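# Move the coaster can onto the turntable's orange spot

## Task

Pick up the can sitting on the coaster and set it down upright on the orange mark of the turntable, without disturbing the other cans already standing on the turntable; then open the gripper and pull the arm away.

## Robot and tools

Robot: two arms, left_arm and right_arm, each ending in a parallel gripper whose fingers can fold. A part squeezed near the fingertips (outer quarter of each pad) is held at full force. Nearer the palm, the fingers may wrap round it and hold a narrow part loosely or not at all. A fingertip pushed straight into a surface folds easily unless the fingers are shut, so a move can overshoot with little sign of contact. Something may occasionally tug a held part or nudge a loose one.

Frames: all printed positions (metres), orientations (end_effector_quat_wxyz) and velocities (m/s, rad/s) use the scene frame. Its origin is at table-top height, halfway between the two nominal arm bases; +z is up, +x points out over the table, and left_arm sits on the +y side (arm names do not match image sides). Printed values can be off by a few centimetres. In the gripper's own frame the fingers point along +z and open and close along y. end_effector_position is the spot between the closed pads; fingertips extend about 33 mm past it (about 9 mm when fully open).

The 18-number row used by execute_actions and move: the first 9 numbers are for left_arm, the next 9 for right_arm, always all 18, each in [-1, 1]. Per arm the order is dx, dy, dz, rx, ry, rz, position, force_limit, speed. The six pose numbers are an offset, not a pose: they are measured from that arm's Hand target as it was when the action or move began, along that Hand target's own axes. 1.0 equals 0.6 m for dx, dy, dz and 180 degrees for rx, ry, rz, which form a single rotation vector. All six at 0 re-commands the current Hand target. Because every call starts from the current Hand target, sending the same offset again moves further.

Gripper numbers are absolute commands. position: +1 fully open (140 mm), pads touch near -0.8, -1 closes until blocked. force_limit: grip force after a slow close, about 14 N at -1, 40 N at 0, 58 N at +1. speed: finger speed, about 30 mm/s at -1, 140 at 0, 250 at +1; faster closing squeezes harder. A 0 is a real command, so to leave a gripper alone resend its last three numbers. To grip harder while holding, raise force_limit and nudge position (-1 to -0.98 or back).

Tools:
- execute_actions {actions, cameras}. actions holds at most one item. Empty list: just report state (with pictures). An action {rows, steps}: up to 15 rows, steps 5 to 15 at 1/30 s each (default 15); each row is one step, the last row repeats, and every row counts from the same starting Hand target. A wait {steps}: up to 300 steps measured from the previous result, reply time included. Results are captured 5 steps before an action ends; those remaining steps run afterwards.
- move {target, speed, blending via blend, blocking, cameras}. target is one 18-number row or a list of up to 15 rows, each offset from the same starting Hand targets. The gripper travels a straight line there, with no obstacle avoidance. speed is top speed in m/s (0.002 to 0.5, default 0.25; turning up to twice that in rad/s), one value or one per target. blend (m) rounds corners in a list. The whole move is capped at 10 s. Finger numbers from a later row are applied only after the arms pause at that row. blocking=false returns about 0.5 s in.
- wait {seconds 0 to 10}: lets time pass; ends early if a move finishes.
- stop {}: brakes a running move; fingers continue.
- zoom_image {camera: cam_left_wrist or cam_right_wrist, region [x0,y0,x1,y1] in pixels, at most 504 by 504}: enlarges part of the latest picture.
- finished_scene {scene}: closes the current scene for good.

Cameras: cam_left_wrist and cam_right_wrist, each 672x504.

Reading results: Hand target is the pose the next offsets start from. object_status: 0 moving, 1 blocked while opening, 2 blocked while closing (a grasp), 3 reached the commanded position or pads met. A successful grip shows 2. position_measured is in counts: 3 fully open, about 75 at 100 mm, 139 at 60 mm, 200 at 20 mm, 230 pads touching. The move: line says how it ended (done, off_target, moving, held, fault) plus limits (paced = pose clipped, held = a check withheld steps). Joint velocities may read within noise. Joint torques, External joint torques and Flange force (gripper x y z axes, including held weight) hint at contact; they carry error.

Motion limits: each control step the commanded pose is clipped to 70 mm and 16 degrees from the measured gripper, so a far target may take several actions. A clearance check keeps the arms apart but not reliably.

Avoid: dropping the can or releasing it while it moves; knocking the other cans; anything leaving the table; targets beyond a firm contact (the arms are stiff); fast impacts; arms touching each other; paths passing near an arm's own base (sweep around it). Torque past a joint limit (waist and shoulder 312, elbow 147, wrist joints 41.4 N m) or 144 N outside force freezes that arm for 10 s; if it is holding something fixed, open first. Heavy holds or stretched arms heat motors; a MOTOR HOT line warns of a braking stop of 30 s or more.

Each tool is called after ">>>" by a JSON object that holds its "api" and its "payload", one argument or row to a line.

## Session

>>> {"api": "execute_actions", "payload": {
  "actions": [],
  "cameras": ["all"]
}}

Scene clock: 0.00 s of 6600.00 s.
left_arm: end_effector_position=(+0.6572, +0.2296, +0.4004) position_measured=3 object_status=3 end_effector_quat_wxyz=(+0.638, -0.246, -0.699, +0.208) | right_arm: end_effector_position=(+0.0174, -0.0529, +0.2071) position_measured=3 object_status=3 end_effector_quat_wxyz=(-0.058, +0.050, +0.997, +0.020)
Joint positions: left_arm=[-0.256 0.79 1.063 -0.588 2.689 -1.481] | right_arm=[1.278 -0.143 2.136 0.134 1.144 -0.277]
Joint velocities: within noise
Joint torques (N m): no reading
External joint torques (N m): no reading
Flange force (N): no reading
Hand target: left_arm +0.6572, +0.2296, +0.4004; +0.638, -0.246, -0.699, +0.208 | right_arm +0.0174, -0.0529, +0.2071; -0.058, +0.050, +0.997, +0.020

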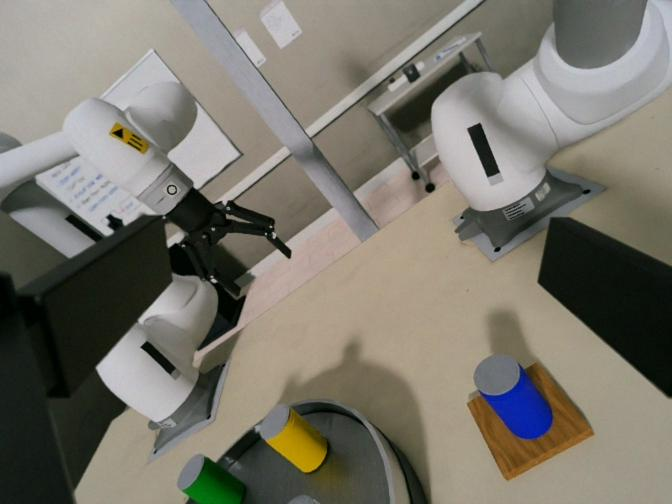

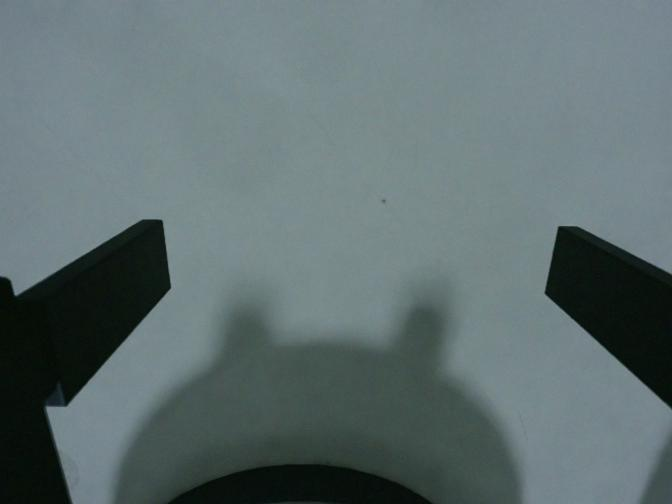

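>>> {"api": "move", "payload": {
  "target": [-0.1447, -0.4467, 0.4048, -0.1475, -0.4524, -0.1744, 1, 0, 0, 0, 0, 0, 0, 0, 0, 1, 0, 0],
  "speed": 0.4,
  "cameras": ["cam_left_wrist"]
}}

Scene clock: 6.80 s of 6600.00 s.
left_arm: end_effector_position=(+0.4000, -0.0300, +0.4699) position_measured=3 object_status=3 end_effector_quat_wxyz=(+0.000, +0.000, +1.000, -0.001) | right_arm: end_effector_position=(+0.0174, -0.0529, +0.2071) position_measured=3 object_status=3 end_effector_quat_wxyz=(-0.058, +0.050, +0.997, +0.020)
Joint positions: left_arm=[-0.965 0.067 1.448 -0.001 1.626 -2.549] | right_arm=[1.278 -0.143 2.136 0.134 1.144 -0.277]
Joint velocities: within noise
Joint torques (N m): left_arm=[1.15 -51.36 -39.79 4.35 0.14 -0.47] | right_arm=[-1.43 -23.75 -38.91 4.58 -0.56 -0.54]
External joint torques (N m): left_arm=[-1.13 2.26 -2.35 -0.06 -0.12 0.47] | right_arm=[1.36 -0.75 -0.75 -0.22 0.55 0.54]
Flange force (N): left_arm=[-3.8 -6.8 -4.4] | right_arm=[4.6 0.6 -2.4]
Hand target: left_arm +0.4000, -0.0300, +0.4700; +0.000, +0.000, +1.000, -0.001 | right_arm +0.0174, -0.0529, +0.2071; -0.058, +0.050, +0.997, +0.020
Off the commanded pose: left_arm 0.000 m, 0 deg | right_arm 0.000 m, 0 deg.
Kept back: nothing.
move: done
Images, in order (width x height): cam_left_wrist 672x504.

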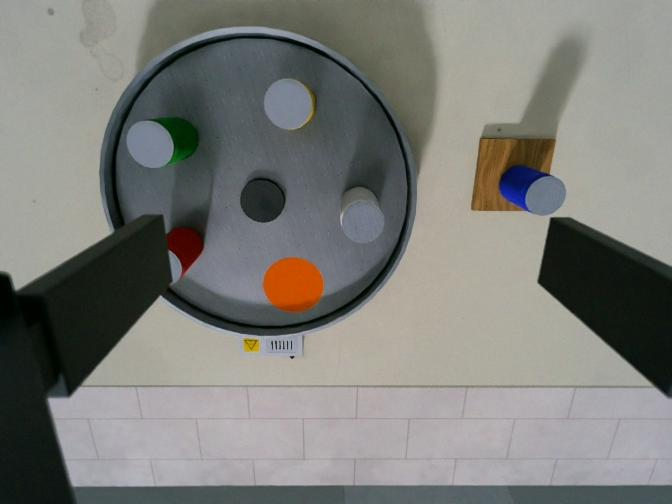

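>>> {"api": "execute_actions", "payload": {
  "actions": [],
  "cameras": ["cam_left_wrist"]
}}

>>> {"api": "zoom_image", "payload": {
  "camera": "cam_left_wrist",
  "region": [90, 10, 430, 350]
}}

Scene clock: 6.97 s of 6600.00 s.
left_arm: end_effector_position=(+0.4000, -0.0300, +0.4700) position_measured=3 object_status=3 end_effector_quat_wxyz=(+0.000, +0.000, +1.000, -0.001) | right_arm: end_effector_position=(+0.0174, -0.0529, +0.2071) position_measured=3 object_status=3 end_effector_quat_wxyz=(-0.058, +0.050, +0.997, +0.020)
Joint positions: left_arm=[-0.965 0.067 1.447 -0.001 1.626 -2.549] | right_arm=[1.278 -0.143 2.136 0.134 1.144 -0.277]
Joint velocities: within noise
Joint torques (N m): left_arm=[2.03 -50.56 -40.29 4.51 0.11 -0.32] | right_arm=[-1.48 -23.41 -38.9 4.57 -0.54 -0.66]
External joint torques (N m): left_arm=[-2.3 1.56 -1.8 -0.24 -0.1 0.32] | right_arm=[1.54 -0.97 -0.67 -0.22 0.54 0.66]
Flange force (N): left_arm=[-0.7 -6.4 -3.4] | right_arm=[5.4 0.3 -2.4]
Hand target: left_arm +0.4000, -0.0300, +0.4700; +0.000, +0.000, +1.000, -0.001 | right_arm +0.0174, -0.0529, +0.2071; -0.058, +0.050, +0.997, +0.020
Off the commanded pose: left_arm 0.000 m, 0 deg | right_arm 0.000 m, 0 deg.
Steps of this call (1-5: nothing new was sent). Readings (end_effector_position of left_arm | right_arm; what the end effector reports):
1: (+0.4000, -0.0300, +0.4699) | (+0.0174, -0.0529, +0.2071) | left_arm position_measured=3 object_status=3 | right_arm position_measured=3 object_status=3
2: (+0.4000, -0.0300, +0.4700) | (+0.0174, -0.0529, +0.2071) | left_arm position_measured=3 object_status=3 | right_arm position_measured=3 object_status=3
4: (+0.4000, -0.0300, +0.4700) | (+0.0174, -0.0529, +0.2071) | left_arm position_measured=3 object_status=3 | right_arm position_measured=3 object_status=3
5: the state above
Images, in order (width x height): cam_left_wrist 672x504.

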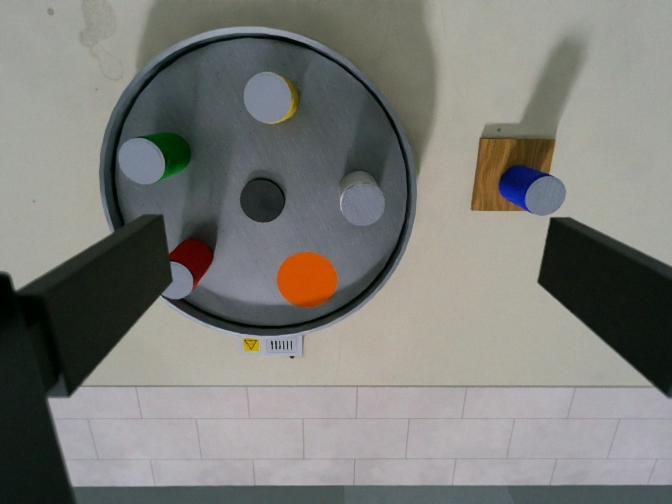

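Scaled by 1.482 from the camera's 672x504 image, which has a finer 960x720 frame.

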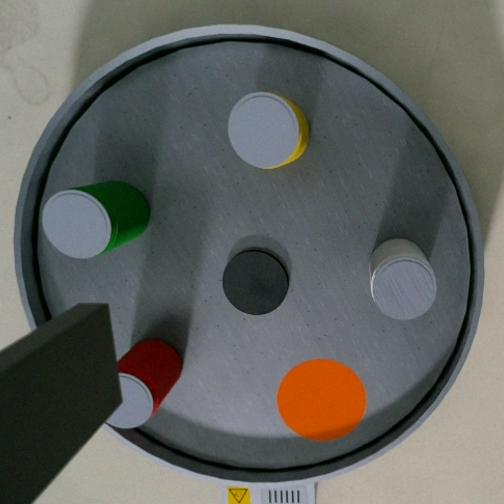

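>>> {"api": "execute_actions", "payload": {
  "actions": [],
  "cameras": ["cam_left_wrist"]
}}

>>> {"api": "zoom_image", "payload": {
  "camera": "cam_left_wrist",
  "region": [90, 10, 430, 350]
}}

Scene clock: 8.23 s of 6600.00 s.
left_arm: end_effector_position=(+0.4000, -0.0300, +0.4700) position_measured=3 object_status=3 end_effector_quat_wxyz=(+0.000, +0.000, +1.000, -0.001) | right_arm: end_effector_position=(+0.0174, -0.0529, +0.2071) position_measured=3 object_status=3 end_effector_quat_wxyz=(-0.058, +0.050, +0.997, +0.020)
Joint positions: left_arm=[-0.965 0.067 1.447 -0.001 1.626 -2.549] | right_arm=[1.278 -0.143 2.136 0.134 1.144 -0.277]
Joint velocities: within noise
Joint torques (N m): left_arm=[2.59 -50.16 -40.02 4.43 0.14 -0.28] | right_arm=[-1.6 -23.57 -38.95 4.55 -0.55 -0.56]
External joint torques (N m): left_arm=[-2.43 1.11 -1.99 -0.15 -0.12 0.28] | right_arm=[1.64 -0.82 -0.59 -0.19 0.55 0.56]
Flange force (N): left_arm=[-0.2 -6.2 -3.6] | right_arm=[5.3 0.4 -2.1]
Hand target: left_arm +0.4000, -0.0300, +0.4700; +0.000, +0.000, +1.000, -0.001 | right_arm +0.0174, -0.0529, +0.2071; -0.058, +0.050, +0.997, +0.020
Off the commanded pose: left_arm 0.000 m, 0 deg | right_arm 0.000 m, 0 deg.
Steps of this call (1-38: nothing new was sent). Readings (end_effector_position of left_arm | right_arm; what the end effector reports):
1: (+0.4000, -0.0300, +0.4700) | (+0.0174, -0.0529, +0.2071) | left_arm position_measured=3 object_status=3 | right_arm position_measured=3 object_status=3
2: (+0.4000, -0.0300, +0.4700) | (+0.0174, -0.0529, +0.2071) | left_arm position_measured=3 object_status=3 | right_arm position_measured=3 object_status=3
4: (+0.4000, -0.0300, +0.4700) | (+0.0174, -0.0529, +0.2071) | left_arm position_measured=3 object_status=3 | right_arm position_measured=3 object_status=3
8: (+0.4000, -0.0300, +0.4700) | (+0.0174, -0.0529, +0.2071) | left_arm position_measured=3 object_status=3 | right_arm position_measured=3 object_status=3
38: the state above
Images, in order (width x height): cam_left_wrist 672x504.

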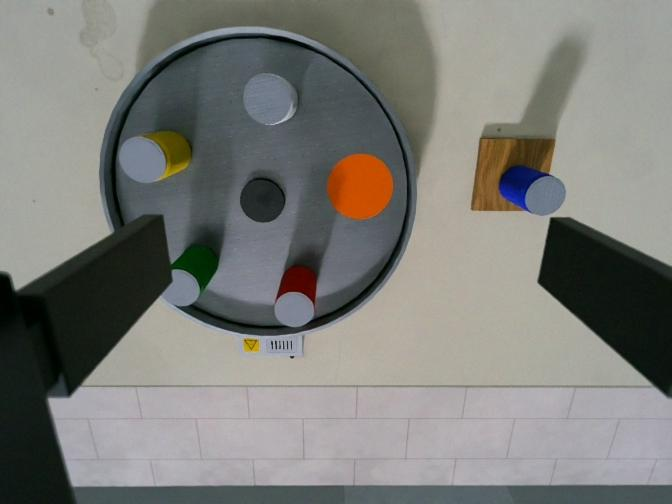

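Scaled by 1.482 from the camera's 672x504 image, which has a finer 960x720 frame.

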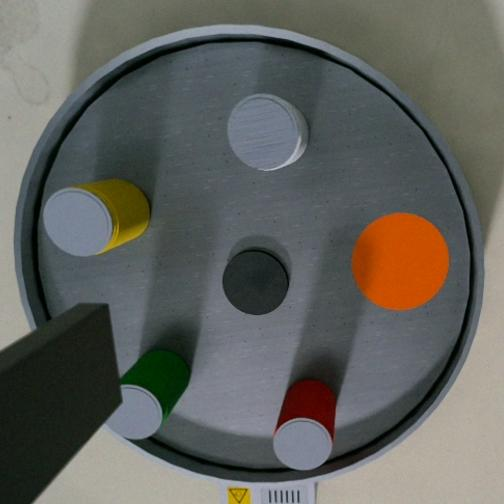

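>>> {"api": "execute_actions", "payload": {
  "actions": [],
  "cameras": ["cam_left_wrist"]
}}

>>> {"api": "zoom_image", "payload": {
  "camera": "cam_left_wrist",
  "region": [90, 10, 430, 350]
}}

>>> {"api": "zoom_image", "payload": {
  "camera": "cam_left_wrist",
  "region": [440, 100, 600, 260]
}}

Scene clock: 8.70 s of 6600.00 s.
left_arm: end_effector_position=(+0.4000, -0.0300, +0.4700) position_measured=3 object_status=3 end_effector_quat_wxyz=(+0.000, +0.000, +1.000, -0.001) | right_arm: end_effector_position=(+0.0174, -0.0529, +0.2071) position_measured=3 object_status=3 end_effector_quat_wxyz=(-0.058, +0.050, +0.997, +0.020)
Joint positions: left_arm=[-0.965 0.067 1.447 -0.001 1.626 -2.549] | right_arm=[1.278 -0.143 2.136 0.134 1.144 -0.277]
Joint velocities: within noise
Joint torques (N m): left_arm=[2.18 -50.35 -40.14 4.42 0.13 -0.34] | right_arm=[-1.63 -23.35 -38.82 4.58 -0.64 -0.59]
External joint torques (N m): left_arm=[-2.2 1.24 -2 -0.13 -0.11 0.34] | right_arm=[1.55 -1.03 -0.79 -0.23 0.63 0.59]
Flange force (N): left_arm=[-0.8 -6.1 -3.7] | right_arm=[5.2 0.3 -2.8]
Hand target: left_arm +0.4000, -0.0300, +0.4700; +0.000, +0.000, +1.000, -0.001 | right_arm +0.0174, -0.0529, +0.2071; -0.058, +0.050, +0.997, +0.020
Off the commanded pose: left_arm 0.000 m, 0 deg | right_arm 0.000 m, 0 deg.
Steps of this call (1-14: nothing new was sent). Readings (end_effector_position of left_arm | right_arm; what the end effector reports):
1: (+0.4000, -0.0300, +0.4700) | (+0.0174, -0.0529, +0.2071) | left_arm position_measured=3 object_status=3 | right_arm position_measured=3 object_status=3
2: (+0.4000, -0.0300, +0.4700) | (+0.0174, -0.0529, +0.2071) | left_arm position_measured=3 object_status=3 | right_arm position_measured=3 object_status=3
4: (+0.4000, -0.0300, +0.4700) | (+0.0174, -0.0529, +0.2071) | left_arm position_measured=3 object_status=3 | right_arm position_measured=3 object_status=3
8: (+0.4000, -0.0300, +0.4700) | (+0.0174, -0.0529, +0.2071) | left_arm position_measured=3 object_status=3 | right_arm position_measured=3 object_status=3
14: the state above
Images, in order (width x height): cam_left_wrist 672x504.

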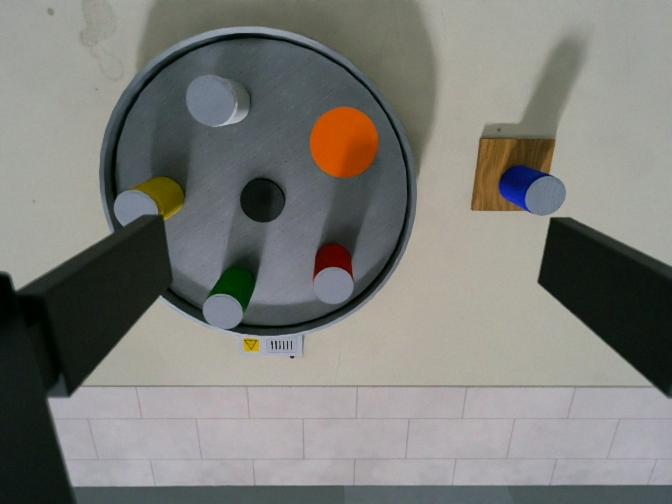

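Scaled by 1.482 from the camera's 672x504 image, which has a finer 960x720 frame.

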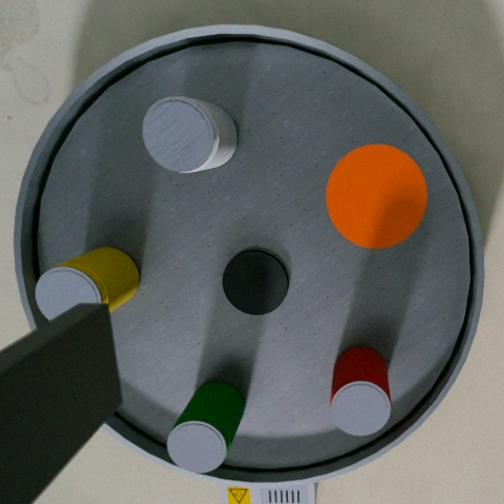

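Scaled by 3.150 from the camera's 672x504 image, which has a finer 960x720 frame.

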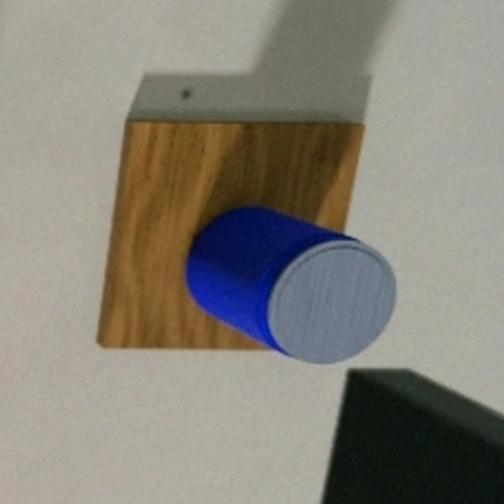

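>>> {"api": "execute_actions", "payload": {
  "actions": [],
  "cameras": ["cam_left_wrist"]
}}

>>> {"api": "zoom_image", "payload": {
  "camera": "cam_left_wrist",
  "region": [90, 10, 430, 350]
}}

Scene clock: 10.23 s of 6600.00 s.
left_arm: end_effector_position=(+0.4000, -0.0300, +0.4700) position_measured=3 object_status=3 end_effector_quat_wxyz=(+0.000, +0.000, +1.000, -0.001) | right_arm: end_effector_position=(+0.0174, -0.0529, +0.2071) position_measured=3 object_status=3 end_effector_quat_wxyz=(-0.058, +0.050, +0.997, +0.020)
Joint positions: left_arm=[-0.965 0.067 1.447 -0.001 1.626 -2.549] | right_arm=[1.278 -0.143 2.136 0.134 1.144 -0.277]
Joint velocities: within noise
Joint torques (N m): left_arm=[2.37 -50.33 -40.06 4.47 0.1 -0.25] | right_arm=[-1.48 -23.38 -38.77 4.63 -0.64 -0.62]
External joint torques (N m): left_arm=[-2.51 1.36 -1.98 -0.19 -0.08 0.25] | right_arm=[1.43 -0.84 -0.75 -0.28 0.63 0.62]
Flange force (N): left_arm=[-0.3 -6.6 -3.7] | right_arm=[5.0 0.5 -2.6]
Hand target: left_arm +0.4000, -0.0300, +0.4700; +0.000, +0.000, +1.000, -0.001 | right_arm +0.0174, -0.0529, +0.2071; -0.058, +0.050, +0.997, +0.020
Off the commanded pose: left_arm 0.000 m, 0 deg | right_arm 0.000 m, 0 deg.
Steps of this call (1-46: nothing new was sent). Readings (end_effector_position of left_arm | right_arm; what the end effector reports):
1: (+0.4000, -0.0300, +0.4700) | (+0.0174, -0.0529, +0.2071) | left_arm position_measured=3 object_status=3 | right_arm position_measured=3 object_status=3
2: (+0.4000, -0.0300, +0.4700) | (+0.0174, -0.0529, +0.2071) | left_arm position_measured=3 object_status=3 | right_arm position_measured=3 object_status=3
4: (+0.4000, -0.0300, +0.4700) | (+0.0174, -0.0529, +0.2071) | left_arm position_measured=3 object_status=3 | right_arm position_measured=3 object_status=3
8: (+0.4000, -0.0300, +0.4700) | (+0.0174, -0.0529, +0.2071) | left_arm position_measured=3 object_status=3 | right_arm position_measured=3 object_status=3
46: the state above
Images, in order (width x height): cam_left_wrist 672x504.

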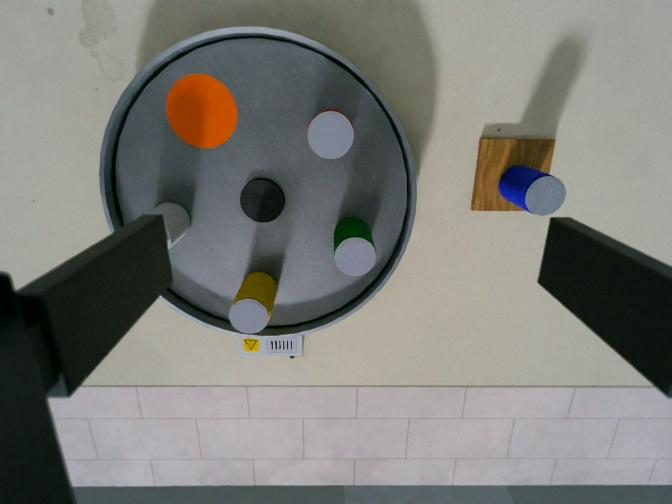

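Scaled by 1.482 from the camera's 672x504 image, which has a finer 960x720 frame.

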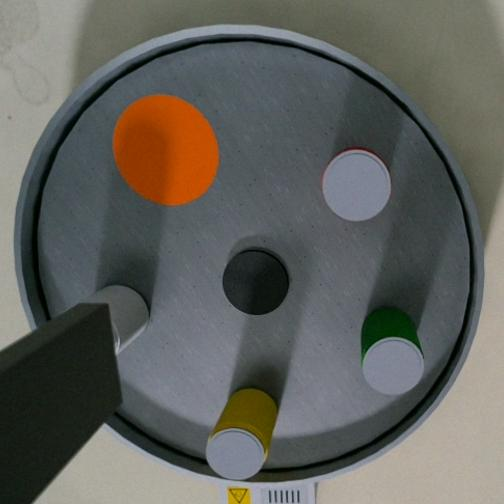

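>>> {"api": "execute_actions", "payload": {
  "actions": [],
  "cameras": ["cam_left_wrist"]
}}

>>> {"api": "zoom_image", "payload": {
  "camera": "cam_left_wrist",
  "region": [90, 10, 430, 350]
}}

Scene clock: 14.57 s of 6600.00 s.
left_arm: end_effector_position=(+0.4000, -0.0300, +0.4700) position_measured=3 object_status=3 end_effector_quat_wxyz=(+0.000, +0.000, +1.000, -0.001) | right_arm: end_effector_position=(+0.0174, -0.0529, +0.2071) position_measured=3 object_status=3 end_effector_quat_wxyz=(-0.058, +0.050, +0.997, +0.020)
Joint positions: left_arm=[-0.965 0.067 1.447 -0.001 1.626 -2.549] | right_arm=[1.278 -0.143 2.136 0.134 1.144 -0.277]
Joint velocities: within noise
Joint torques (N m): left_arm=[2.18 -50.27 -40.08 4.43 0.16 -0.3] | right_arm=[-0.89 -23.64 -38.71 4.6 -0.57 -0.65]
External joint torques (N m): left_arm=[-1.96 0.99 -2.13 -0.12 -0.14 0.3] | right_arm=[0.85 -0.58 -0.73 -0.26 0.57 0.65]
Flange force (N): left_arm=[-0.9 -5.8 -3.8] | right_arm=[3.6 0.7 -2.4]
Hand target: left_arm +0.4000, -0.0300, +0.4700; +0.000, +0.000, +1.000, -0.001 | right_arm +0.0174, -0.0529, +0.2071; -0.058, +0.050, +0.997, +0.020
Off the commanded pose: left_arm 0.000 m, 0 deg | right_arm 0.000 m, 0 deg.
Steps of this call (1-130: nothing new was sent). Readings (end_effector_position of left_arm | right_arm; what the end effector reports):
1: (+0.4000, -0.0300, +0.4700) | (+0.0174, -0.0529, +0.2071) | left_arm position_measured=3 object_status=3 | right_arm position_measured=3 object_status=3
2: (+0.4000, -0.0300, +0.4700) | (+0.0174, -0.0529, +0.2071) | left_arm position_measured=3 object_status=3 | right_arm position_measured=3 object_status=3
4: (+0.4000, -0.0300, +0.4700) | (+0.0174, -0.0529, +0.2071) | left_arm position_measured=3 object_status=3 | right_arm position_measured=3 object_status=3
8: (+0.4000, -0.0300, +0.4700) | (+0.0174, -0.0529, +0.2071) | left_arm position_measured=3 object_status=3 | right_arm position_measured=3 object_status=3
130: the state above
Images, in order (width x height): cam_left_wrist 672x504.

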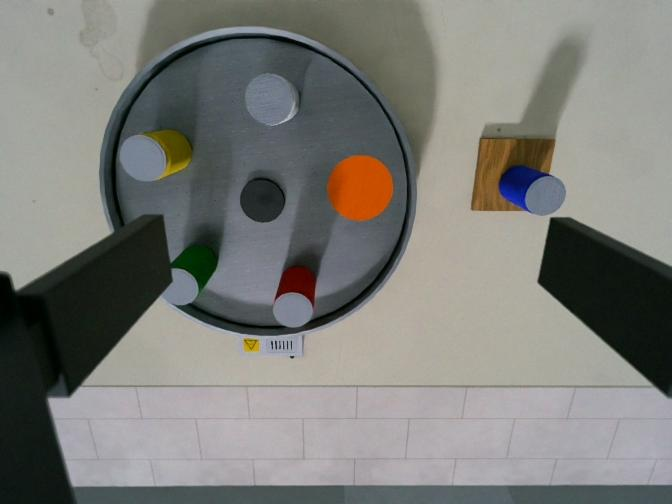

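Scaled by 1.482 from the camera's 672x504 image, which has a finer 960x720 frame.

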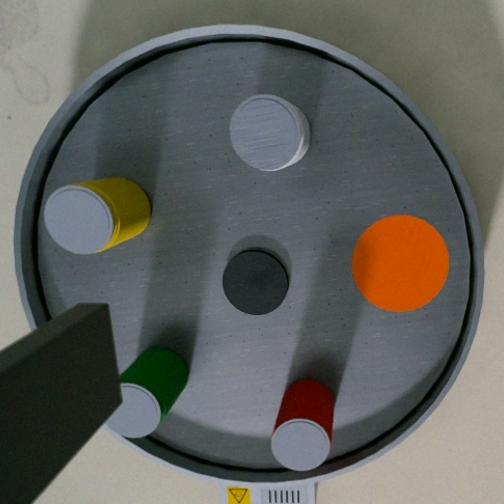

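>>> {"api": "move", "payload": {
  "target": [
    [-0.1017,0.4383,0.5,0,0,0.5,0.2,0,0,0,0,0,0,0,0,1,0,0],
    [-0.1017,0.4383,0.6175,0,0,0.5,0.2,0,0,0,0,0,0,0,0,1,0,0],
    [-0.1017,0.4383,0.6175,0,0,0.5,-1,0,-1,0,0,0,0,0,0,1,0,0],
    [-0.1017,0.4383,0.45,0,0,0.5,-1,0,-1,0,0,0,0,0,0,1,0,0],
    [-0.35,-0.0333,0.35,0,0,0.5,-1,0,-1,0,0,0,0,0,0,1,0,0]
  ],
  "speed": [0.5,0.12,0.1,0.25,0.35],
  "blend": [0.02,0,0,0.04,0],
  "cameras": ["cam_left_wrist"]
}}

Scene clock: 21.47 s of 6600.00 s.
left_arm: end_effector_position=(+0.6099, -0.0503, +0.2600) position_measured=154 object_status=2 end_effector_quat_wxyz=(+0.000, +0.707, +0.707, +0.000) | right_arm: end_effector_position=(+0.0174, -0.0529, +0.2071) position_measured=3 object_status=3 end_effector_quat_wxyz=(-0.058, +0.050, +0.997, +0.020)
Joint positions: left_arm=[-0.748 0.359 1.465 -0.001 1.316 -0.761] | right_arm=[1.278 -0.143 2.136 0.134 1.144 -0.277]
Joint velocities: within noise
Joint torques (N m): left_arm=[2.52 -78.22 -39.41 4.39 0.28 -0.34] | right_arm=[-1.22 -23.61 -38.81 4.55 -0.6 -0.61]
External joint torques (N m): left_arm=[-2.52 0.86 -1.31 -0.18 -0.25 0.34] | right_arm=[1.17 -0.71 -0.74 -0.21 0.6 0.61]
Flange force (N): left_arm=[-4.8 1.1 -0.9] | right_arm=[4.3 0.6 -2.5]
Hand target: left_arm +0.6100, -0.0504, +0.2600; +0.000, +0.707, +0.707, +0.000 | right_arm +0.0174, -0.0529, +0.2071; -0.058, +0.050, +0.997, +0.020
Off the commanded pose: left_arm 0.000 m, 0 deg | right_arm 0.000 m, 0 deg.
Kept back: nothing.
move: done; blend cut to 0 m at target 1
Images, in order (width x height): cam_left_wrist 672x504.

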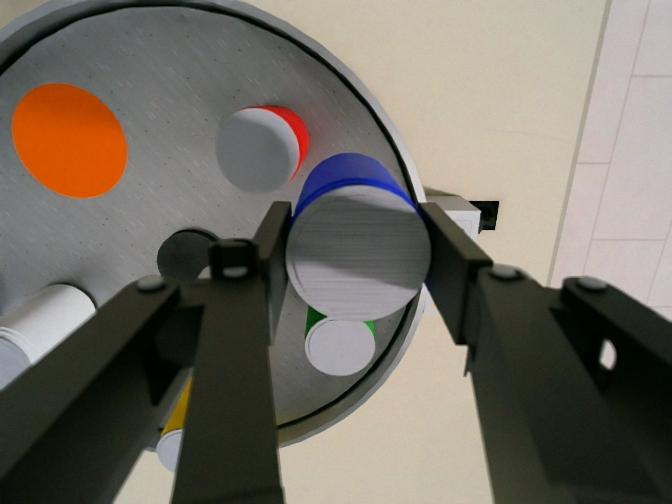

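>>> {"api": "execute_actions", "payload": {
  "actions": [],
  "cameras": ["cam_left_wrist"]
}}

>>> {"api": "zoom_image", "payload": {
  "camera": "cam_left_wrist",
  "region": [0, 0, 504, 378]
}}

>>> {"api": "zoom_image", "payload": {
  "camera": "cam_left_wrist",
  "region": [260, 130, 460, 330]
}}

Scene clock: 21.87 s of 6600.00 s.
left_arm: end_effector_position=(+0.6100, -0.0503, +0.2600) position_measured=154 object_status=2 end_effector_quat_wxyz=(+0.000, +0.707, +0.707, +0.000) | right_arm: end_effector_position=(+0.0174, -0.0529, +0.2071) position_measured=3 object_status=3 end_effector_quat_wxyz=(-0.058, +0.050, +0.997, +0.020)
Joint positions: left_arm=[-0.748 0.359 1.465 -0.001 1.316 -0.761] | right_arm=[1.278 -0.143 2.136 0.134 1.144 -0.277]
Joint velocities: within noise
Joint torques (N m): left_arm=[2.32 -78.46 -39.61 4.4 0.14 -0.24] | right_arm=[-1.7 -23.5 -38.92 4.58 -0.7 -0.53]
External joint torques (N m): left_arm=[-2.61 1.22 -1.14 -0.2 -0.12 0.24] | right_arm=[1.72 -1.17 -0.69 -0.22 0.7 0.54]
Flange force (N): left_arm=[-5.1 1.1 -0.7] | right_arm=[5.6 0.0 -2.8]
Hand target: left_arm +0.6100, -0.0504, +0.2600; +0.000, +0.707, +0.707, +0.000 | right_arm +0.0174, -0.0529, +0.2071; -0.058, +0.050, +0.997, +0.020
Off the commanded pose: left_arm 0.000 m, 0 deg | right_arm 0.000 m, 0 deg.
Steps of this call (1-12: nothing new was sent). Readings (end_effector_position of left_arm | right_arm; what the end effector reports):
1: (+0.6100, -0.0503, +0.2600) | (+0.0174, -0.0529, +0.2071) | left_arm position_measured=154 object_status=2 | right_arm position_measured=3 object_status=3
2: (+0.6100, -0.0503, +0.2600) | (+0.0174, -0.0529, +0.2071) | left_arm position_measured=154 object_status=2 | right_arm position_measured=3 object_status=3
4: (+0.6100, -0.0503, +0.2600) | (+0.0174, -0.0529, +0.2071) | left_arm position_measured=154 object_status=2 | right_arm position_measured=3 object_status=3
8: (+0.6100, -0.0503, +0.2600) | (+0.0174, -0.0529, +0.2071) | left_arm position_measured=154 object_status=2 | right_arm position_measured=3 object_status=3
12: the state above
Images, in order (width x height): cam_left_wrist 672x504.

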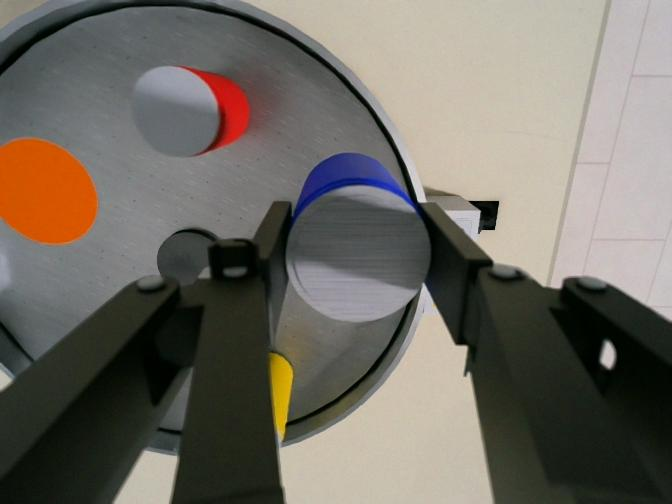

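Scaled by 1.000.

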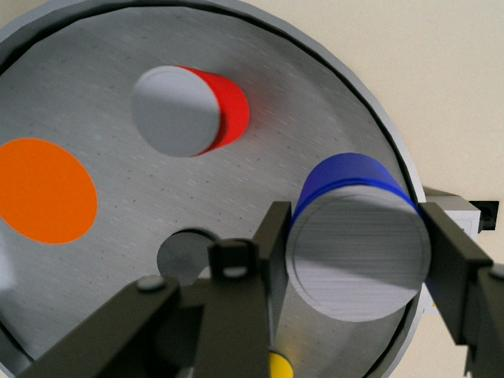

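Scaled by 2.520 from the camera's 672x504 image, which has a finer 960x720 frame.

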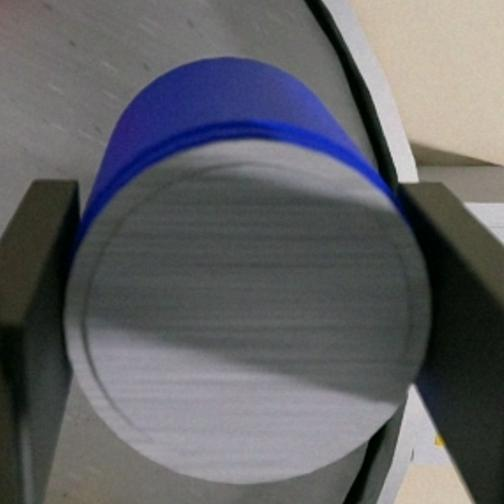

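>>> {"api": "execute_actions", "payload": {
  "actions": [],
  "cameras": ["cam_left_wrist"]
}}

>>> {"api": "zoom_image", "payload": {
  "camera": "cam_left_wrist",
  "region": [0, 0, 504, 378]
}}

Scene clock: 25.83 s of 6600.00 s.
left_arm: end_effector_position=(+0.6100, -0.0503, +0.2600) position_measured=154 object_status=2 end_effector_quat_wxyz=(+0.000, +0.707, +0.707, +0.000) | right_arm: end_effector_position=(+0.0174, -0.0529, +0.2071) position_measured=3 object_status=3 end_effector_quat_wxyz=(-0.058, +0.050, +0.997, +0.020)
Joint positions: left_arm=[-0.748 0.359 1.465 -0.001 1.316 -0.761] | right_arm=[1.278 -0.143 2.136 0.134 1.144 -0.277]
Joint velocities: within noise
Joint torques (N m): left_arm=[2.3 -78.74 -39.6 4.44 0.18 -0.3] | right_arm=[-1.67 -23.84 -38.92 4.57 -0.63 -0.63]
External joint torques (N m): left_arm=[-2.37 1.41 -1.18 -0.22 -0.16 0.3] | right_arm=[1.66 -0.26 -0.51 -0.23 0.63 0.63]
Flange force (N): left_arm=[-5.1 1.7 -0.7] | right_arm=[5.4 1.3 -1.8]
Hand target: left_arm +0.6100, -0.0504, +0.2600; +0.000, +0.707, +0.707, +0.000 | right_arm +0.0174, -0.0529, +0.2071; -0.058, +0.050, +0.997, +0.020
Off the commanded pose: left_arm 0.000 m, 0 deg | right_arm 0.000 m, 0 deg.
Steps of this call (1-119: nothing new was sent). Readings (end_effector_position of left_arm | right_arm; what the end effector reports):
1: (+0.6100, -0.0503, +0.2600) | (+0.0174, -0.0529, +0.2071) | left_arm position_measured=154 object_status=2 | right_arm position_measured=3 object_status=3
2: (+0.6100, -0.0503, +0.2600) | (+0.0174, -0.0529, +0.2071) | left_arm position_measured=154 object_status=2 | right_arm position_measured=3 object_status=3
4: (+0.6100, -0.0503, +0.2600) | (+0.0174, -0.0529, +0.2071) | left_arm position_measured=154 object_status=2 | right_arm position_measured=3 object_status=3
8: (+0.6100, -0.0503, +0.2600) | (+0.0174, -0.0529, +0.2071) | left_arm position_measured=154 object_status=2 | right_arm position_measured=3 object_status=3
119: the state above
Images, in order (width x height): cam_left_wrist 672x504.

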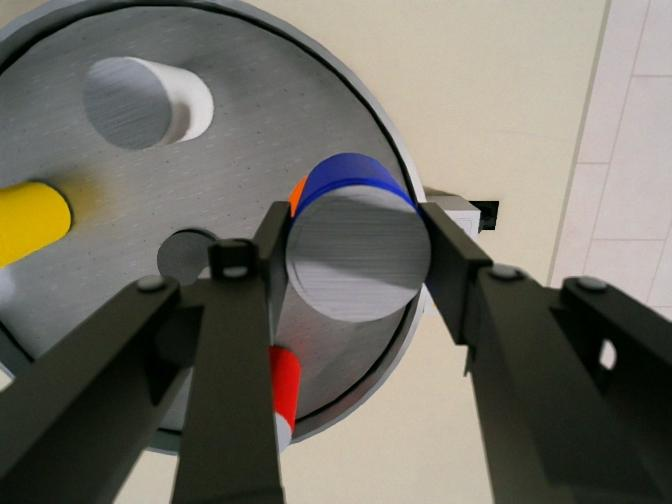

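Scaled by 1.000.

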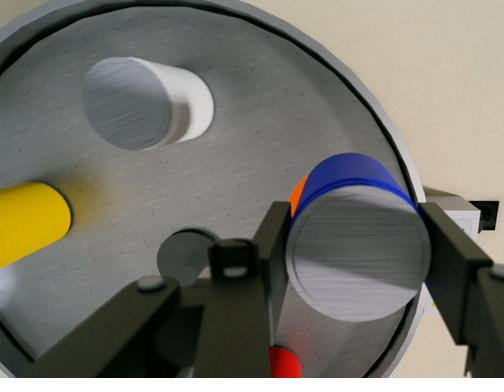

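>>> {"api": "execute_actions", "payload": {
  "actions": [],
  "cameras": ["cam_left_wrist"]
}}

>>> {"api": "zoom_image", "payload": {
  "camera": "cam_left_wrist",
  "region": [150, 20, 402, 272]
}}

Scene clock: 26.00 s of 6600.00 s.
left_arm: end_effector_position=(+0.6100, -0.0503, +0.2600) position_measured=154 object_status=2 end_effector_quat_wxyz=(+0.000, +0.707, +0.707, +0.000) | right_arm: end_effector_position=(+0.0174, -0.0529, +0.2071) position_measured=3 object_status=3 end_effector_quat_wxyz=(-0.058, +0.050, +0.997, +0.020)
Joint positions: left_arm=[-0.748 0.359 1.465 -0.001 1.316 -0.761] | right_arm=[1.278 -0.143 2.136 0.134 1.144 -0.277]
Joint velocities: within noise
Joint torques (N m): left_arm=[1.99 -78.64 -39.88 4.34 0.12 -0.27] | right_arm=[-1.38 -23.6 -38.86 4.59 -0.62 -0.59]
External joint torques (N m): left_arm=[-2.19 1.28 -0.96 -0.11 -0.1 0.27] | right_arm=[1.42 -0.92 -0.69 -0.24 0.62 0.59]
Flange force (N): left_arm=[-4.5 1.3 -0.5] | right_arm=[4.9 0.3 -2.6]
Hand target: left_arm +0.6100, -0.0504, +0.2600; +0.000, +0.707, +0.707, +0.000 | right_arm +0.0174, -0.0529, +0.2071; -0.058, +0.050, +0.997, +0.020
Off the commanded pose: left_arm 0.000 m, 0 deg | right_arm 0.000 m, 0 deg.
Steps of this call (1-5: nothing new was sent). Readings (end_effector_position of left_arm | right_arm; what the end effector reports):
1: (+0.6100, -0.0503, +0.2600) | (+0.0174, -0.0529, +0.2071) | left_arm position_measured=154 object_status=2 | right_arm position_measured=3 object_status=3
2: (+0.6100, -0.0503, +0.2600) | (+0.0174, -0.0529, +0.2071) | left_arm position_measured=154 object_status=2 | right_arm position_measured=3 object_status=3
4: (+0.6100, -0.0503, +0.2600) | (+0.0174, -0.0529, +0.2071) | left_arm position_measured=154 object_status=2 | right_arm position_measured=3 object_status=3
5: the state above
Images, in order (width x height): cam_left_wrist 672x504.

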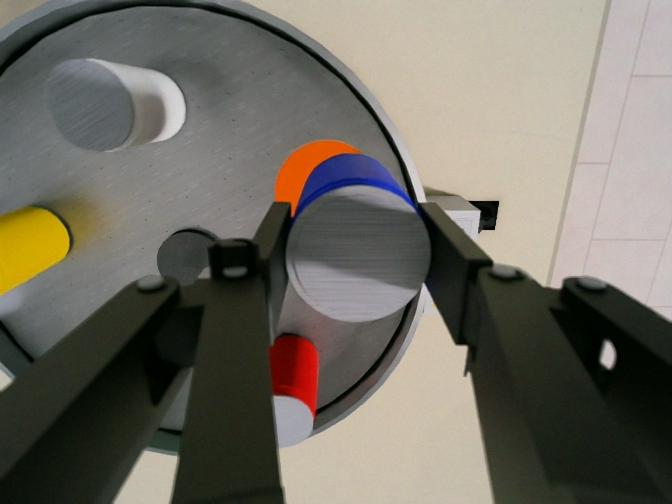

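Scaled by 2.000 from the camera's 672x504 image, which has a finer 960x720 frame.

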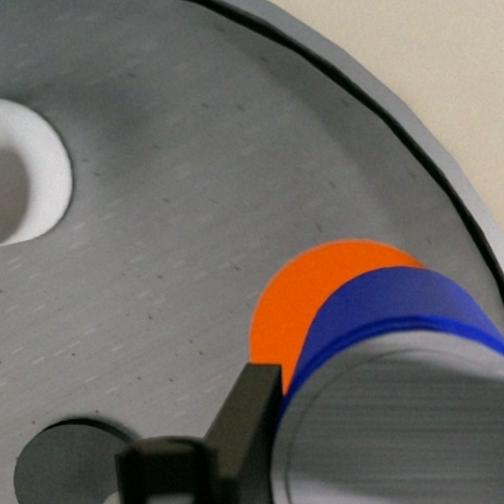

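>>> {"api": "execute_actions", "payload": {
  "actions": [],
  "cameras": ["cam_left_wrist"]
}}

>>> {"api": "zoom_image", "payload": {
  "camera": "cam_left_wrist",
  "region": [150, 20, 402, 272]
}}

Scene clock: 26.23 s of 6600.00 s.
left_arm: end_effector_position=(+0.6100, -0.0503, +0.2600) position_measured=154 object_status=2 end_effector_quat_wxyz=(+0.000, +0.707, +0.707, +0.000) | right_arm: end_effector_position=(+0.0174, -0.0529, +0.2071) position_measured=3 object_status=3 end_effector_quat_wxyz=(-0.058, +0.050, +0.997, +0.020)
Joint positions: left_arm=[-0.748 0.359 1.465 -0.001 1.316 -0.761] | right_arm=[1.278 -0.143 2.136 0.134 1.144 -0.277]
Joint velocities: within noise
Joint torques (N m): left_arm=[2.47 -78.67 -39.45 4.42 0.17 -0.28] | right_arm=[-1.34 -23.95 -38.57 4.63 -0.67 -0.61]
External joint torques (N m): left_arm=[-2.22 1.31 -1.3 -0.19 -0.14 0.28] | right_arm=[1.38 -0.48 -1.02 -0.27 0.67 0.61]
Flange force (N): left_arm=[-5.0 1.9 -0.9] | right_arm=[4.7 1.5 -2.7]
Hand target: left_arm +0.6100, -0.0504, +0.2600; +0.000, +0.707, +0.707, +0.000 | right_arm +0.0174, -0.0529, +0.2071; -0.058, +0.050, +0.997, +0.020
Off the commanded pose: left_arm 0.000 m, 0 deg | right_arm 0.000 m, 0 deg.
Steps of this call (1-7: nothing new was sent). Readings (end_effector_position of left_arm | right_arm; what the end effector reports):
1: (+0.6100, -0.0503, +0.2600) | (+0.0174, -0.0529, +0.2071) | left_arm position_measured=154 object_status=2 | right_arm position_measured=3 object_status=3
2: (+0.6100, -0.0503, +0.2600) | (+0.0174, -0.0529, +0.2071) | left_arm position_measured=154 object_status=2 | right_arm position_measured=3 object_status=3
4: (+0.6100, -0.0503, +0.2600) | (+0.0174, -0.0529, +0.2071) | left_arm position_measured=154 object_status=2 | right_arm position_measured=3 object_status=3
7: the state above
Images, in order (width x height): cam_left_wrist 672x504.

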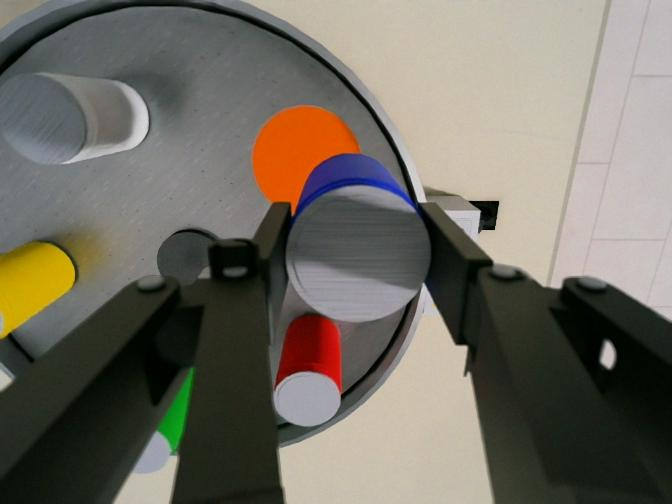

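Scaled by 2.000 from the camera's 672x504 image, which has a finer 960x720 frame.

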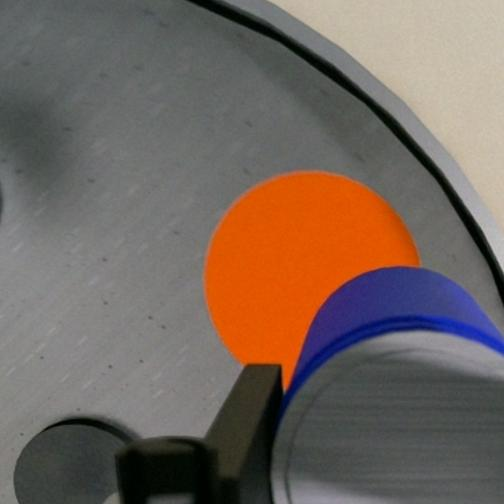

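>>> {"api": "execute_actions", "payload": {
  "actions": [],
  "cameras": ["cam_left_wrist"]
}}

>>> {"api": "zoom_image", "payload": {
  "camera": "cam_left_wrist",
  "region": [150, 20, 402, 272]
}}

Scene clock: 26.47 s of 6600.00 s.
left_arm: end_effector_position=(+0.6100, -0.0503, +0.2600) position_measured=154 object_status=2 end_effector_quat_wxyz=(+0.000, +0.707, +0.707, +0.000) | right_arm: end_effector_position=(+0.0174, -0.0529, +0.2071) position_measured=3 object_status=3 end_effector_quat_wxyz=(-0.058, +0.050, +0.997, +0.020)
Joint positions: left_arm=[-0.748 0.359 1.465 -0.001 1.316 -0.761] | right_arm=[1.278 -0.143 2.136 0.134 1.144 -0.277]
Joint velocities: within noise
Joint torques (N m): left_arm=[2.2 -78.93 -39.72 4.33 0.18 -0.26] | right_arm=[-1.1 -23.04 -38.69 4.58 -0.65 -0.58]
External joint torques (N m): left_arm=[-2.3 1.42 -1.24 -0.1 -0.17 0.26] | right_arm=[0.96 -1.24 -0.77 -0.24 0.65 0.59]
Flange force (N): left_arm=[-5.1 1.8 -0.7] | right_arm=[4.0 -0.4 -3.1]
Hand target: left_arm +0.6100, -0.0504, +0.2600; +0.000, +0.707, +0.707, +0.000 | right_arm +0.0174, -0.0529, +0.2071; -0.058, +0.050, +0.997, +0.020
Off the commanded pose: left_arm 0.000 m, 0 deg | right_arm 0.000 m, 0 deg.
Steps of this call (1-7: nothing new was sent). Readings (end_effector_position of left_arm | right_arm; what the end effector reports):
1: (+0.6100, -0.0503, +0.2600) | (+0.0174, -0.0529, +0.2071) | left_arm position_measured=154 object_status=2 | right_arm position_measured=3 object_status=3
2: (+0.6100, -0.0503, +0.2600) | (+0.0174, -0.0529, +0.2071) | left_arm position_measured=154 object_status=2 | right_arm position_measured=3 object_status=3
4: (+0.6100, -0.0503, +0.2600) | (+0.0174, -0.0529, +0.2071) | left_arm position_measured=154 object_status=2 | right_arm position_measured=3 object_status=3
7: the state above
Images, in order (width x height): cam_left_wrist 672x504.

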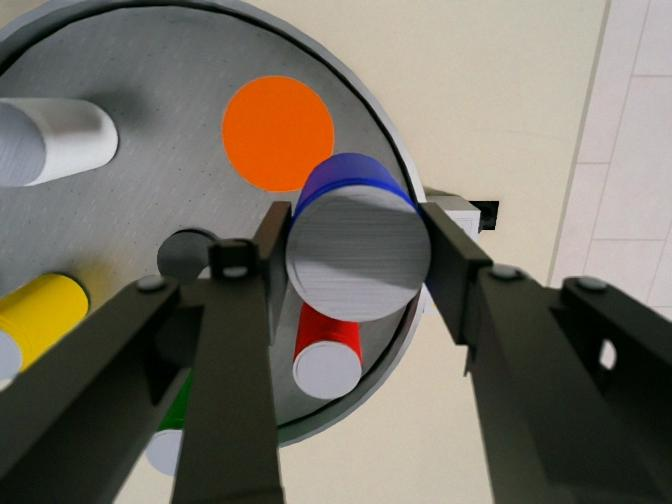

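Scaled by 2.000 from the camera's 672x504 image, which has a finer 960x720 frame.

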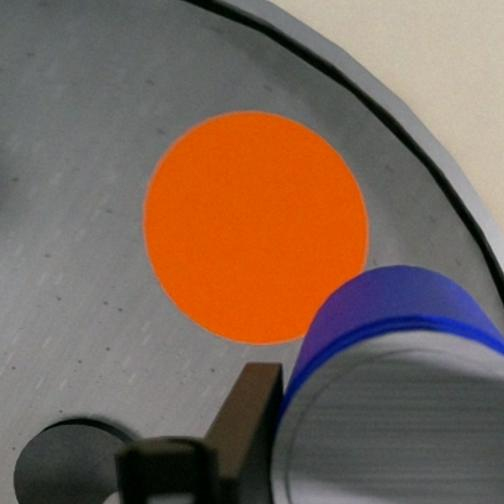

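>>> {"api": "execute_actions", "payload": {
  "actions": [],
  "cameras": ["cam_left_wrist"]
}}

>>> {"api": "zoom_image", "payload": {
  "camera": "cam_left_wrist",
  "region": [40, 20, 292, 272]
}}

Scene clock: 27.83 s of 6600.00 s.
left_arm: end_effector_position=(+0.6100, -0.0503, +0.2600) position_measured=154 object_status=2 end_effector_quat_wxyz=(+0.000, +0.707, +0.707, +0.000) | right_arm: end_effector_position=(+0.0174, -0.0529, +0.2071) position_measured=3 object_status=3 end_effector_quat_wxyz=(-0.058, +0.050, +0.997, +0.020)
Joint positions: left_arm=[-0.748 0.359 1.465 -0.001 1.316 -0.761] | right_arm=[1.278 -0.143 2.136 0.134 1.144 -0.277]
Joint velocities: within noise
Joint torques (N m): left_arm=[2.32 -78.77 -39.82 4.42 0.16 -0.35] | right_arm=[-1.12 -23.83 -38.71 4.61 -0.62 -0.61]
External joint torques (N m): left_arm=[-2.52 1.13 -1.25 -0.17 -0.15 0.35] | right_arm=[1.11 -0.45 -0.76 -0.26 0.62 0.62]
Flange force (N): left_arm=[-5.0 1.4 -0.9] | right_arm=[4.1 1.0 -2.4]
Hand target: left_arm +0.6100, -0.0504, +0.2600; +0.000, +0.707, +0.707, +0.000 | right_arm +0.0174, -0.0529, +0.2071; -0.058, +0.050, +0.997, +0.020
Off the commanded pose: left_arm 0.000 m, 0 deg | right_arm 0.000 m, 0 deg.
Steps of this call (1-41: nothing new was sent). Readings (end_effector_position of left_arm | right_arm; what the end effector reports):
1: (+0.6100, -0.0503, +0.2600) | (+0.0174, -0.0529, +0.2071) | left_arm position_measured=154 object_status=2 | right_arm position_measured=3 object_status=3
2: (+0.6100, -0.0503, +0.2600) | (+0.0174, -0.0529, +0.2071) | left_arm position_measured=154 object_status=2 | right_arm position_measured=3 object_status=3
4: (+0.6100, -0.0503, +0.2600) | (+0.0174, -0.0529, +0.2071) | left_arm position_measured=154 object_status=2 | right_arm position_measured=3 object_status=3
8: (+0.6100, -0.0503, +0.2600) | (+0.0174, -0.0529, +0.2071) | left_arm position_measured=154 object_status=2 | right_arm position_measured=3 object_status=3
41: the state above
Images, in order (width x height): cam_left_wrist 672x504.

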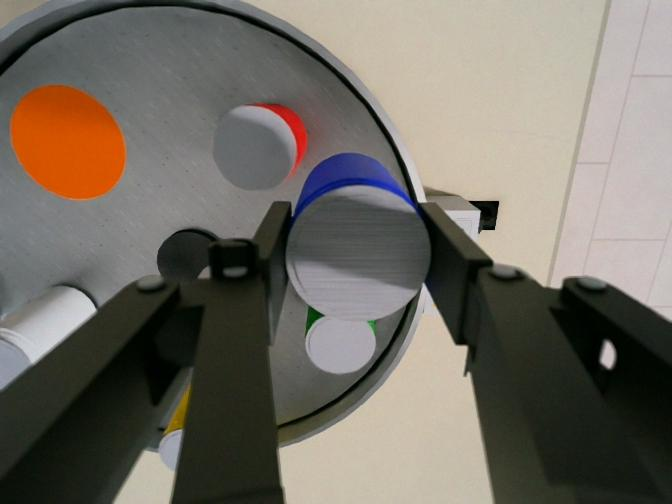

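Scaled by 2.000 from the camera's 672x504 image, which has a finer 960x720 frame.

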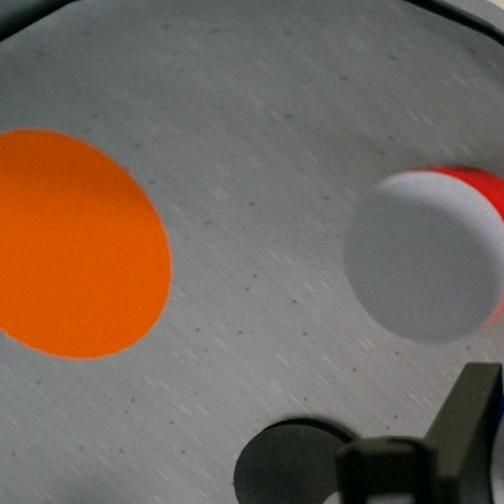

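>>> {"api": "execute_actions", "payload": {
  "actions": [],
  "cameras": ["cam_left_wrist"]
}}

Scene clock: 31.80 s of 6600.00 s.
left_arm: end_effector_position=(+0.6100, -0.0503, +0.2600) position_measured=154 object_status=2 end_effector_quat_wxyz=(+0.000, +0.707, +0.707, +0.000) | right_arm: end_effector_position=(+0.0174, -0.0529, +0.2071) position_measured=3 object_status=3 end_effector_quat_wxyz=(-0.058, +0.050, +0.997, +0.020)
Joint positions: left_arm=[-0.748 0.359 1.465 -0.001 1.316 -0.761] | right_arm=[1.278 -0.143 2.136 0.134 1.144 -0.277]
Joint velocities: within noise
Joint torques (N m): left_arm=[2.44 -78.61 -39.86 4.35 0.14 -0.3] | right_arm=[-1.3 -23.88 -38.88 4.65 -0.61 -0.57]
External joint torques (N m): left_arm=[-2.07 1.17 -0.95 -0.11 -0.12 0.3] | right_arm=[1.36 -0.54 -0.52 -0.31 0.62 0.57]
Flange force (N): left_arm=[-4.2 1.3 -0.5] | right_arm=[4.6 0.6 -2.1]
Hand target: left_arm +0.6100, -0.0504, +0.2600; +0.000, +0.707, +0.707, +0.000 | right_arm +0.0174, -0.0529, +0.2071; -0.058, +0.050, +0.997, +0.020
Off the commanded pose: left_arm 0.000 m, 0 deg | right_arm 0.000 m, 0 deg.
Steps of this call (1-119: nothing new was sent). Readings (end_effector_position of left_arm | right_arm; what the end effector reports):
1: (+0.6100, -0.0503, +0.2600) | (+0.0174, -0.0529, +0.2071) | left_arm position_measured=154 object_status=2 | right_arm position_measured=3 object_status=3
2: (+0.6100, -0.0503, +0.2600) | (+0.0174, -0.0529, +0.2071) | left_arm position_measured=154 object_status=2 | right_arm position_measured=3 object_status=3
4: (+0.6100, -0.0503, +0.2600) | (+0.0174, -0.0529, +0.2071) | left_arm position_measured=154 object_status=2 | right_arm position_measured=3 object_status=3
8: (+0.6100, -0.0503, +0.2600) | (+0.0174, -0.0529, +0.2071) | left_arm position_measured=154 object_status=2 | right_arm position_measured=3 object_status=3
119: the state above
Images, in order (width x height): cam_left_wrist 672x504.

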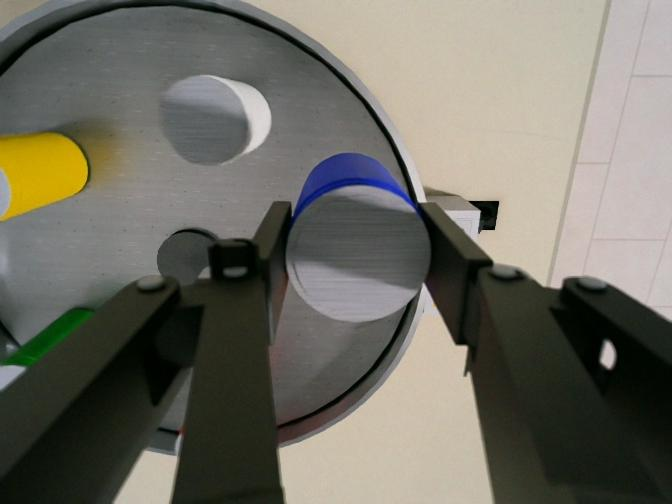

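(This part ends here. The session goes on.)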